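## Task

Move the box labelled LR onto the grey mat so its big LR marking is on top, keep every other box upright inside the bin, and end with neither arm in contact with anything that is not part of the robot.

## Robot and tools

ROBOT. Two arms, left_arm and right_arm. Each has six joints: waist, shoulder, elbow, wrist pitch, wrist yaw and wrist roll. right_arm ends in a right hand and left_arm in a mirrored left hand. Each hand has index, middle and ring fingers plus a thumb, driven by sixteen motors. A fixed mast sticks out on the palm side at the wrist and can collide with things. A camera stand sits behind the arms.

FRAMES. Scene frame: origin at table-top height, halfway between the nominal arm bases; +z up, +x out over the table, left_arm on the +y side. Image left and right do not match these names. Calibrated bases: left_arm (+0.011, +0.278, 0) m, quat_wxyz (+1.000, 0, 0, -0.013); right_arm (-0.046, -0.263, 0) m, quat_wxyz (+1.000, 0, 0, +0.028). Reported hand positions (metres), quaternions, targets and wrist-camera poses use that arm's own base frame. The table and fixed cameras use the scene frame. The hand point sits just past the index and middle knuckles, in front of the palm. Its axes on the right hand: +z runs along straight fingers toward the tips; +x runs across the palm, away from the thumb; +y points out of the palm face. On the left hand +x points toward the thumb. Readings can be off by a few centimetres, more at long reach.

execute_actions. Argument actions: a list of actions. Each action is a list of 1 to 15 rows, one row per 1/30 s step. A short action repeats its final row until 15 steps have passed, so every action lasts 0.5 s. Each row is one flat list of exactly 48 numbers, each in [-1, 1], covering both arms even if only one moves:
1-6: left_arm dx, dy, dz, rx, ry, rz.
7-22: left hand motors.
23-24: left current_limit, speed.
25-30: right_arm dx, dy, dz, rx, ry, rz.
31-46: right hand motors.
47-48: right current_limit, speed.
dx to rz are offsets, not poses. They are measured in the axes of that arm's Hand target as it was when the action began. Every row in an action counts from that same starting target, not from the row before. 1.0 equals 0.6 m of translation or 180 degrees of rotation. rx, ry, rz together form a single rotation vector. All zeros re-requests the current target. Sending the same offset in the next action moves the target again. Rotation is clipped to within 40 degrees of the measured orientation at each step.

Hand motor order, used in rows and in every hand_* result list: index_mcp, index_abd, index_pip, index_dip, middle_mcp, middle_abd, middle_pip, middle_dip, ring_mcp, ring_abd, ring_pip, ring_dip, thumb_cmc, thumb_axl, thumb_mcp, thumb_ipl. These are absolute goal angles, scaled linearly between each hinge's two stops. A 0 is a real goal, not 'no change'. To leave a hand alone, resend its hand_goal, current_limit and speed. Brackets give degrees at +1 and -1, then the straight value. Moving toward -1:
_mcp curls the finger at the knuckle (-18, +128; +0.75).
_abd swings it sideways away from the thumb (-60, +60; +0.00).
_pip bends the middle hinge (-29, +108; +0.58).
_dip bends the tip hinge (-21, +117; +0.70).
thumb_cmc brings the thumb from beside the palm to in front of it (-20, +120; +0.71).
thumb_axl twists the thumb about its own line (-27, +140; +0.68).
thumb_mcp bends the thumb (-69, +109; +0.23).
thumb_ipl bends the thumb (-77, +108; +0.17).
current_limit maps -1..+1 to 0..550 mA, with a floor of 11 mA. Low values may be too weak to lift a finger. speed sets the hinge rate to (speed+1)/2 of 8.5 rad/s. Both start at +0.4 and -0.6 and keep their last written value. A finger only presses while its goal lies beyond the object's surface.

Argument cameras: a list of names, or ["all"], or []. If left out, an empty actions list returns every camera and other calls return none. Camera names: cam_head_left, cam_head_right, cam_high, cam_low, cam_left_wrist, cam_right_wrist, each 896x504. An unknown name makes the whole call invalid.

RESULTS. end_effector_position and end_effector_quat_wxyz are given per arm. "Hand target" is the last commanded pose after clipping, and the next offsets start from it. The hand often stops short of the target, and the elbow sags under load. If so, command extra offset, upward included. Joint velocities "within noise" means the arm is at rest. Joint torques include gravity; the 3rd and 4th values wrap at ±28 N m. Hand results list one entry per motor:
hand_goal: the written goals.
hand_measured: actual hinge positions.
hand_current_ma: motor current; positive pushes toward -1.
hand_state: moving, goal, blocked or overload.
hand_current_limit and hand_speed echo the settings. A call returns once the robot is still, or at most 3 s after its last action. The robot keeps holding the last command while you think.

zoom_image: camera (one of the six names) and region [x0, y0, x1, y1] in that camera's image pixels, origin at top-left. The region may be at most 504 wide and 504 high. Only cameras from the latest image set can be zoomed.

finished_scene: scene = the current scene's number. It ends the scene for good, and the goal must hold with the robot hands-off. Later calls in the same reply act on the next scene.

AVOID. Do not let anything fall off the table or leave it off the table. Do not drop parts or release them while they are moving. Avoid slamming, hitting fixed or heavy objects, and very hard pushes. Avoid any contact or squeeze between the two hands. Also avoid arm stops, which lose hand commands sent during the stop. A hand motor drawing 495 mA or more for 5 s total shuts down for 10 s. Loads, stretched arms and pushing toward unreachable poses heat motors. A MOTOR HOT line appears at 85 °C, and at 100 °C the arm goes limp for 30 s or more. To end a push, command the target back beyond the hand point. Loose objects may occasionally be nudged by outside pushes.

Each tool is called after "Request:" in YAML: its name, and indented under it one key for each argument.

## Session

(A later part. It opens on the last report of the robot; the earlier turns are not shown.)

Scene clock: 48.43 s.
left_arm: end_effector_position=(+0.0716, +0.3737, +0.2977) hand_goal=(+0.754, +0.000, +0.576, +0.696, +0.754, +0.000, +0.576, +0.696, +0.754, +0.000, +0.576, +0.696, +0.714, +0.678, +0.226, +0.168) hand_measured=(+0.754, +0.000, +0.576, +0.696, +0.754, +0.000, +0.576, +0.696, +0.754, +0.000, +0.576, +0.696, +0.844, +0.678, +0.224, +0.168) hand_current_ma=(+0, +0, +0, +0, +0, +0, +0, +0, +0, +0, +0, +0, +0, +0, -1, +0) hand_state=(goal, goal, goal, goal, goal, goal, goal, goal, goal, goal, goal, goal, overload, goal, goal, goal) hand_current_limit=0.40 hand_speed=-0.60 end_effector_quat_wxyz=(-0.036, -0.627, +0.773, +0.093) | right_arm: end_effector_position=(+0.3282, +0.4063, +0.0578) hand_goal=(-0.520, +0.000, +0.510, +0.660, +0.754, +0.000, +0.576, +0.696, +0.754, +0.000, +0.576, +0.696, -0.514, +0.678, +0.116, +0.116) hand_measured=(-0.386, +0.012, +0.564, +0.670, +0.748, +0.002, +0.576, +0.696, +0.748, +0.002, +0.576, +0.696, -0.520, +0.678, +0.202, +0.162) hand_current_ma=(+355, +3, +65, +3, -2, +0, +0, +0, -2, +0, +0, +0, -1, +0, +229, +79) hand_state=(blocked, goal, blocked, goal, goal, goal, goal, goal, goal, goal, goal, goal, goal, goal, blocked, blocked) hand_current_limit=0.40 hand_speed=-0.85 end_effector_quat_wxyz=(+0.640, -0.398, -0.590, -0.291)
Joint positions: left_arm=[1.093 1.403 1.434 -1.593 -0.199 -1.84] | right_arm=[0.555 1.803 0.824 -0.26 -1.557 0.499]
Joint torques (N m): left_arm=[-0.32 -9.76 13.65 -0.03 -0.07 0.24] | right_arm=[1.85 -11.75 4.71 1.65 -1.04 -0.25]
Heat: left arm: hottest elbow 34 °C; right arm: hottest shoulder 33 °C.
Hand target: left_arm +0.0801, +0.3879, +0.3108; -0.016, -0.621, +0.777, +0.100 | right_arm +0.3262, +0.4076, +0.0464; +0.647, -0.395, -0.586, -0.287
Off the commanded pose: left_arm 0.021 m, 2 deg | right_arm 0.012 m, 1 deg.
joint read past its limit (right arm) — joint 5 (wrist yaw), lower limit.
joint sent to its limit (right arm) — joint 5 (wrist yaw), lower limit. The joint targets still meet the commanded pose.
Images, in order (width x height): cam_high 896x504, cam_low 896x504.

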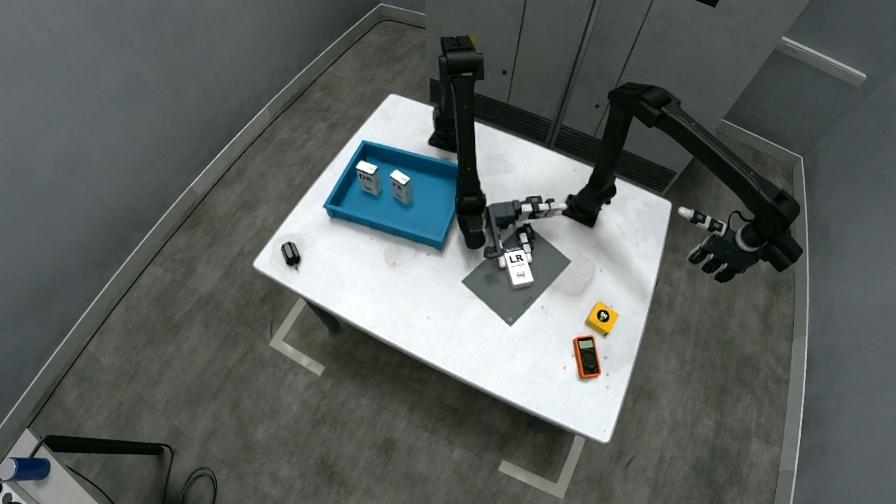

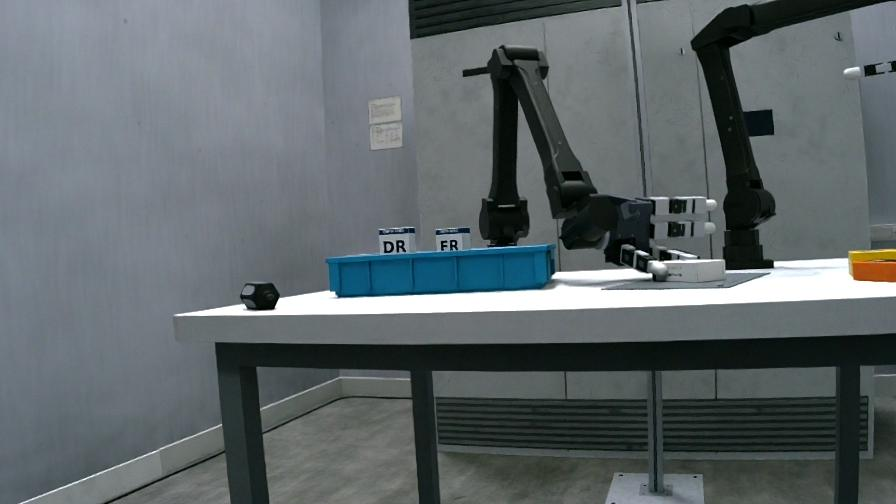

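Request:
execute_actions:
  actions:
    - [[0,0,0,0,0,0,0.754,0,0.576,0.696,0.754,0,0.576,0.696,0.754,0,0.576,0.696,0.714,0.678,0.226,0.168,0.4,-0.6,0.0165,-0.0029,0,0,0,0,-0.46,0,0.53,0.67,0.754,0,0.576,0.696,0.754,0,0.576,0.696,-0.514,0.678,0.15,0.13,0.4,-0.85]]
    - [[0,0,0,0,0,0,0.754,0,0.576,0.696,0.754,0,0.576,0.696,0.754,0,0.576,0.696,0.714,0.678,0.226,0.168,0.4,-0.6,0,0,0,0,0,0,-0.41,0,0.56,0.68,0.754,0,0.576,0.696,0.754,0,0.576,0.696,-0.514,0.678,0.185,0.155,0.4,-0.85]]
    - [[0,0,0,0,0,0,0.754,0,0.576,0.696,0.754,0,0.576,0.696,0.754,0,0.576,0.696,0.714,0.678,0.226,0.168,0.4,-0.6,0,0,0,0,0,0,-0.36,0,0.576,0.696,0.754,0,0.576,0.696,0.754,0,0.576,0.696,-0.514,0.678,0.215,0.168,0.4,-0.85]]
    - [[0,0,0,0,0,0,0.754,0,0.576,0.696,0.754,0,0.576,0.696,0.754,0,0.576,0.696,0.714,0.678,0.226,0.168,0.4,-0.6,0,0,0,0,0,0,-0.25,0,0.576,0.696,0.754,0,0.576,0.696,0.754,0,0.576,0.696,-0.514,0.678,0.26,0.168,0.4,-0.85]]
  cameras: ["cam_low","cam_high","cam_head_left"]

Request:
zoom_image:
  camera: "cam_low"
  region: [620, 180, 760, 300]

Request:
zoom_image:
  camera: "cam_high"
  region: [430, 150, 620, 340]

Scene clock: 51.00 s.
left_arm: end_effector_position=(+0.0716, +0.3737, +0.2977) hand_goal=(+0.754, +0.000, +0.576, +0.696, +0.754, +0.000, +0.576, +0.696, +0.754, +0.000, +0.576, +0.696, +0.714, +0.678, +0.226, +0.168) hand_measured=(+0.754, +0.000, +0.576, +0.696, +0.754, +0.000, +0.576, +0.696, +0.754, +0.000, +0.576, +0.696, +0.844, +0.678, +0.224, +0.168) hand_current_ma=(+0, +0, +0, +0, +0, +0, +0, +0, +0, +0, +0, +0, +0, +0, -1, +0) hand_state=(goal, goal, goal, goal, goal, goal, goal, goal, goal, goal, goal, goal, overload, goal, goal, goal) hand_current_limit=0.40 hand_speed=-0.60 end_effector_quat_wxyz=(-0.036, -0.627, +0.773, +0.093) | right_arm: end_effector_position=(+0.3282, +0.4063, +0.0578) hand_goal=(-0.250, +0.000, +0.576, +0.696, +0.754, +0.000, +0.576, +0.696, +0.754, +0.000, +0.576, +0.696, -0.514, +0.678, +0.260, +0.168) hand_measured=(-0.254, +0.012, +0.576, +0.694, +0.748, +0.002, +0.576, +0.696, +0.748, +0.002, +0.576, +0.696, -0.508, +0.678, +0.258, +0.168) hand_current_ma=(-1, +3, +0, +0, -1, +0, +0, +0, -2, +0, +0, +0, +1, +0, +0, +0) hand_state=(goal, goal, goal, goal, goal, goal, goal, goal, goal, goal, goal, goal, goal, goal, goal, goal) hand_current_limit=0.40 hand_speed=-0.85 end_effector_quat_wxyz=(+0.640, -0.398, -0.590, -0.291)
Joint positions: left_arm=[1.093 1.403 1.434 -1.593 -0.199 -1.84] | right_arm=[0.555 1.803 0.824 -0.26 -1.557 0.499]
Joint torques (N m): left_arm=[-0.38 -9.76 13.65 -0.03 -0.07 0.24] | right_arm=[1.79 -13.68 4.75 1.09 -1.05 -0.11]
Heat: left arm: hottest elbow 35 °C; right arm: hottest shoulder 34 °C.
Hand target: left_arm +0.0801, +0.3879, +0.3108; -0.016, -0.621, +0.777, +0.100 | right_arm +0.3262, +0.4075, +0.0565; +0.647, -0.395, -0.586, -0.287
Off the commanded pose: left_arm 0.021 m, 2 deg | right_arm 0.003 m, 1 deg.
joint read past its limit (right arm) — joint 5 (wrist yaw), lower limit.
joint sent to its limit (right arm) — joint 5 (wrist yaw), lower limit. The joint targets still meet the commanded pose.
Images, in order (width x height): cam_head_left 896x504, cam_high 896x504, cam_low 896x504.

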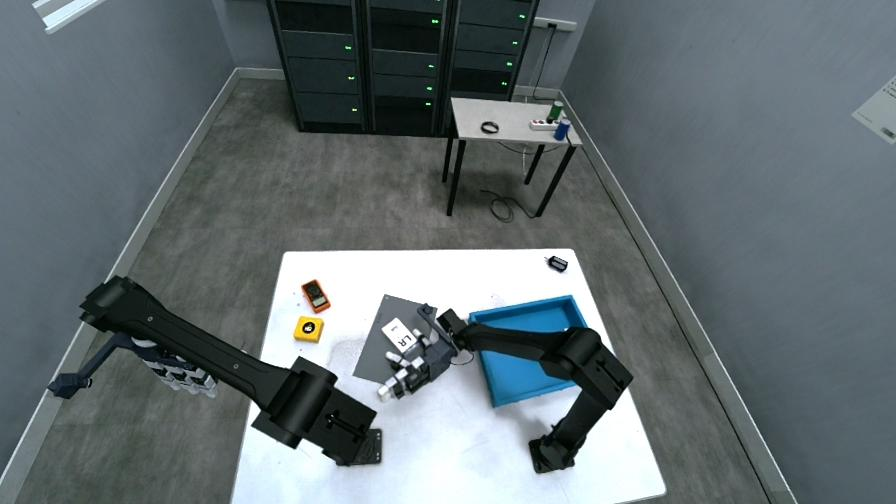

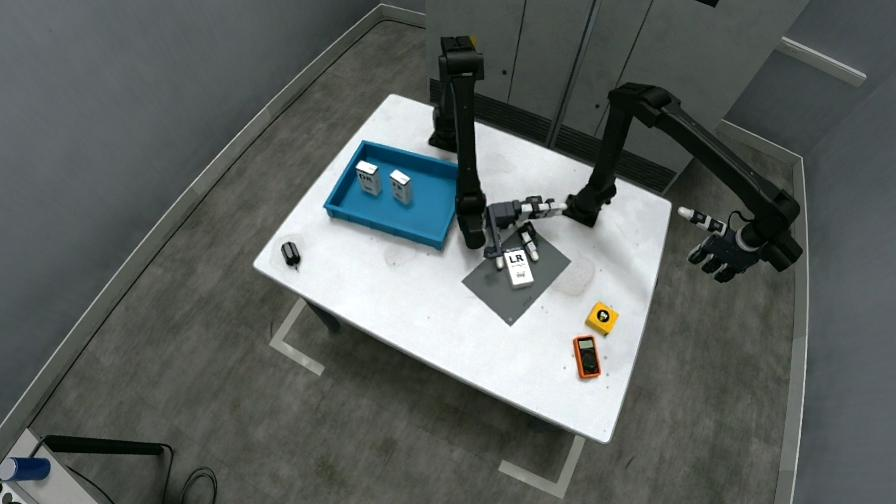

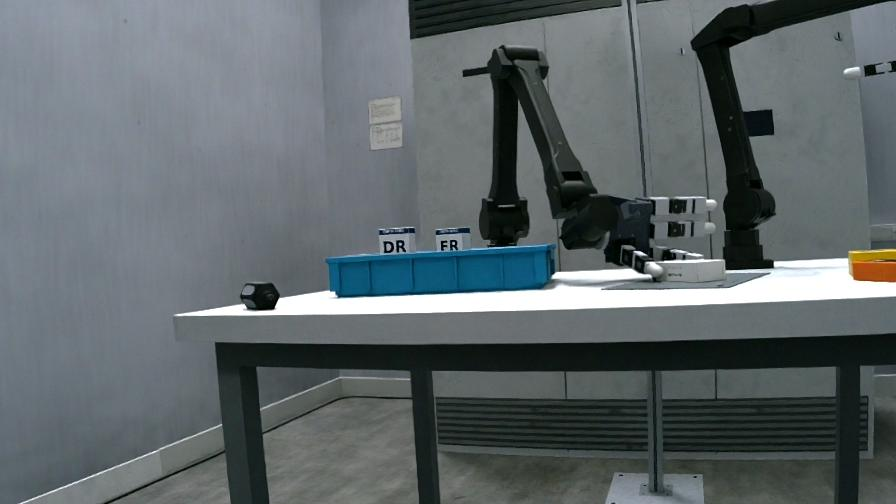

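Scaled by 3.600 from the camera's 896x504 image, which has a finer 1280x720 frame.

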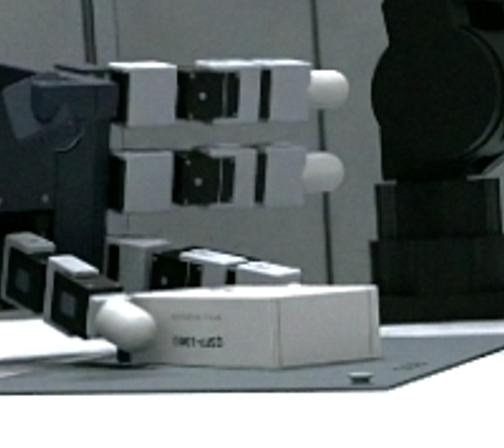

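Scaled by 2.653 from the camera's 896x504 image, which has a finer 1280x720 frame.

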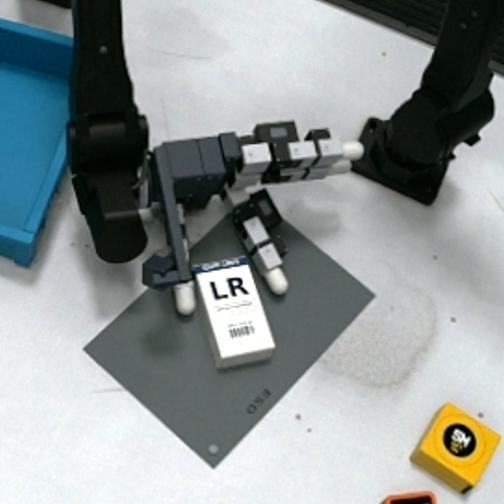

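Request:
execute_actions:
  actions:
    - [[0,0,0,0,0,0,0.754,0,0.576,0.696,0.754,0,0.576,0.696,0.754,0,0.576,0.696,0.714,0.678,0.226,0.168,0.4,-0.6,0.035,-0.006,0,0,0,0,-0.22,0,0.576,0.696,0.754,0,0.576,0.696,0.754,0,0.576,0.696,-0.514,0.678,0.28,0.168,0.4,-0.85]]
    - [[0,0,0,0,0,0,0.754,0,0.576,0.696,0.754,0,0.576,0.696,0.754,0,0.576,0.696,0.714,0.678,0.226,0.168,0.4,-0.6,0.0657,-0.0117,0,0,0,0,-0.22,0,0.576,0.696,0.754,0,0.576,0.696,0.754,0,0.576,0.696,-0.514,0.678,0.28,0.168,0.4,-0.85]]
    - [[0,0,0,0,0,0,0.754,0,0.576,0.696,0.754,0,0.576,0.696,0.754,0,0.576,0.696,0.714,0.678,0.226,0.168,0.4,-0.6,0.0657,-0.0117,0,0,0,0,-0.22,0,0.576,0.696,0.754,0,0.576,0.696,0.754,0,0.576,0.696,-0.514,0.678,0.28,0.168,0.4,-0.85]]
    - [[0,0,0,0,0,0,0.754,0,0.576,0.696,0.754,0,0.576,0.696,0.754,0,0.576,0.696,0.714,0.678,0.226,0.168,0.4,-0.6,0.0657,-0.0117,0,0,0,0,-0.22,0,0.576,0.696,0.754,0,0.576,0.696,0.754,0,0.576,0.696,-0.514,0.678,0.28,0.168,0.4,-0.85]]
  cameras: ["cam_low","cam_high","cam_head_left","cam_head_right"]

Request:
zoom_image:
  camera: "cam_high"
  region: [430, 150, 620, 340]

Scene clock: 53.67 s.
left_arm: end_effector_position=(+0.0716, +0.3737, +0.2977) hand_goal=(+0.754, +0.000, +0.576, +0.696, +0.754, +0.000, +0.576, +0.696, +0.754, +0.000, +0.576, +0.696, +0.714, +0.678, +0.226, +0.168) hand_measured=(+0.754, +0.000, +0.576, +0.696, +0.754, +0.000, +0.576, +0.696, +0.754, +0.000, +0.576, +0.696, +0.844, +0.678, +0.224, +0.168) hand_current_ma=(+0, +0, +0, +0, +0, +0, +0, +0, +0, +0, +0, +0, +0, +0, -1, +0) hand_state=(goal, goal, goal, goal, goal, goal, goal, goal, goal, goal, goal, goal, overload, goal, goal, goal) hand_current_limit=0.40 hand_speed=-0.60 end_effector_quat_wxyz=(-0.036, -0.627, +0.773, +0.093) | right_arm: end_effector_position=(+0.3180, +0.3998, +0.1846) hand_goal=(-0.220, +0.000, +0.576, +0.696, +0.754, +0.000, +0.576, +0.696, +0.754, +0.000, +0.576, +0.696, -0.514, +0.678, +0.280, +0.168) hand_measured=(-0.224, +0.012, +0.576, +0.694, +0.748, +0.002, +0.576, +0.696, +0.748, +0.002, +0.576, +0.696, -0.508, +0.678, +0.278, +0.168) hand_current_ma=(-1, +3, +0, +0, -1, +0, +0, +0, -1, +0, +0, +0, +2, +0, +0, +0) hand_state=(goal, goal, goal, goal, goal, goal, goal, goal, goal, goal, goal, goal, goal, goal, goal, goal) hand_current_limit=0.40 hand_speed=-0.85 end_effector_quat_wxyz=(+0.643, -0.405, -0.585, -0.284)
Joint positions: left_arm=[1.093 1.403 1.434 -1.593 -0.199 -1.84] | right_arm=[0.555 1.483 0.859 -0.462 -1.557 0.674]
Joint torques (N m): left_arm=[-0.38 -9.82 13.65 -0.05 -0.07 0.24] | right_arm=[1.79 -11.58 9.7 0.99 -0.98 -0.01]
Heat: left arm: hottest elbow 35 °C; right arm: hottest shoulder 34 °C.
Hand target: left_arm +0.0801, +0.3879, +0.3108; -0.016, -0.621, +0.777, +0.100 | right_arm +0.3263, +0.4074, +0.1980; +0.647, -0.395, -0.586, -0.287
Off the commanded pose: left_arm 0.021 m, 2 deg | right_arm 0.017 m, 1 deg.
joint read past its limit (right arm) — joint 5 (wrist yaw), lower limit.
joint sent to its limit (right arm) — joint 5 (wrist yaw), lower limit. The joint targets still meet the commanded pose.
Images, in order (width x height): cam_head_left 896x504, cam_head_right 896x504, cam_high 896x504, cam_low 896x504.

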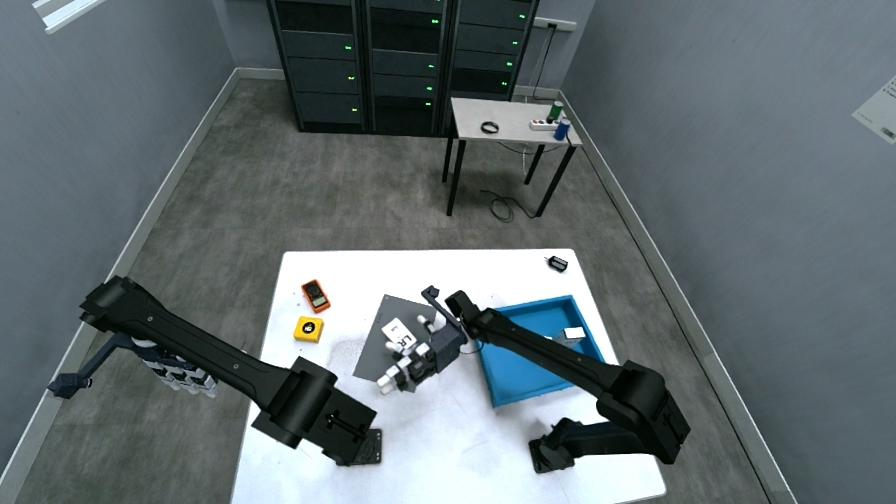

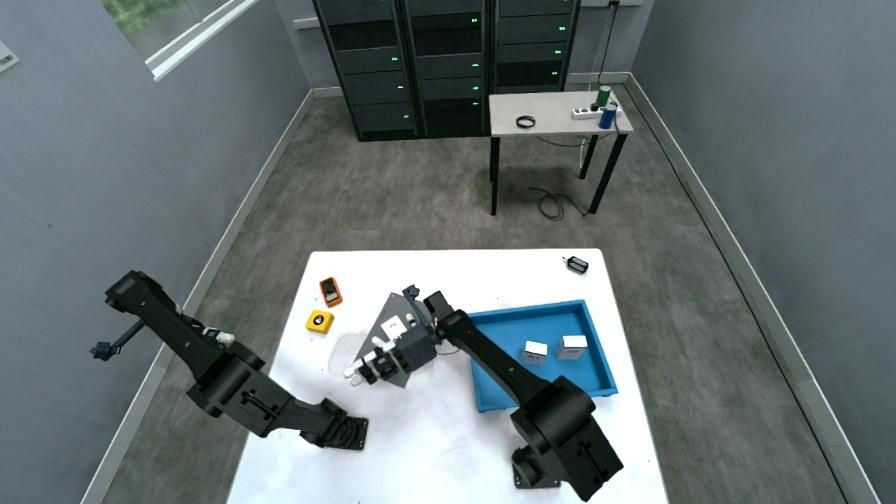

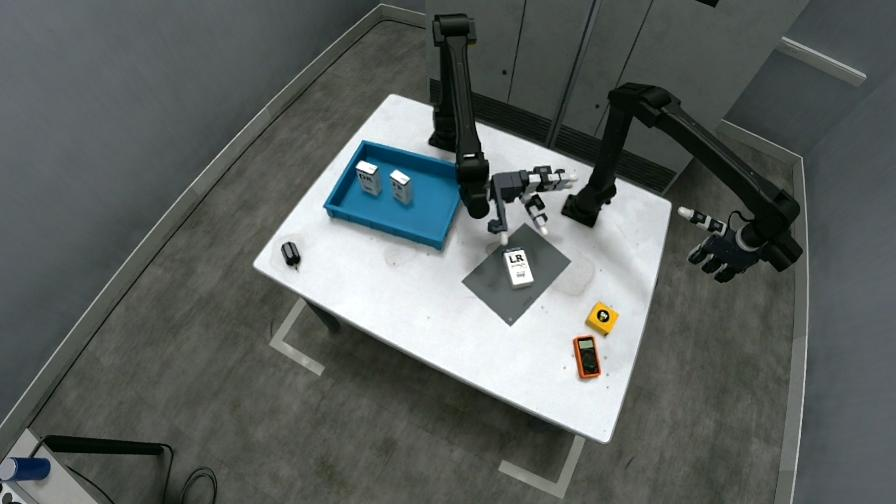

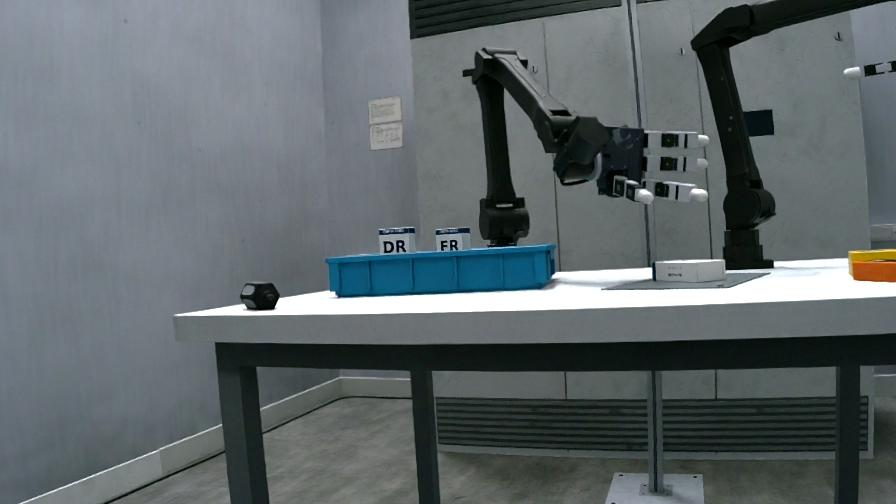

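Scaled by 2.653 from the camera's 896x504 image, which has a finer 1280x720 frame.

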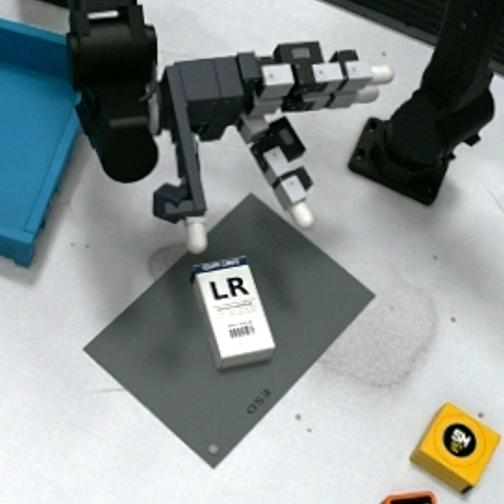

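Request:
finished_scene:
  scene: 1

The scene is finished: the task was done.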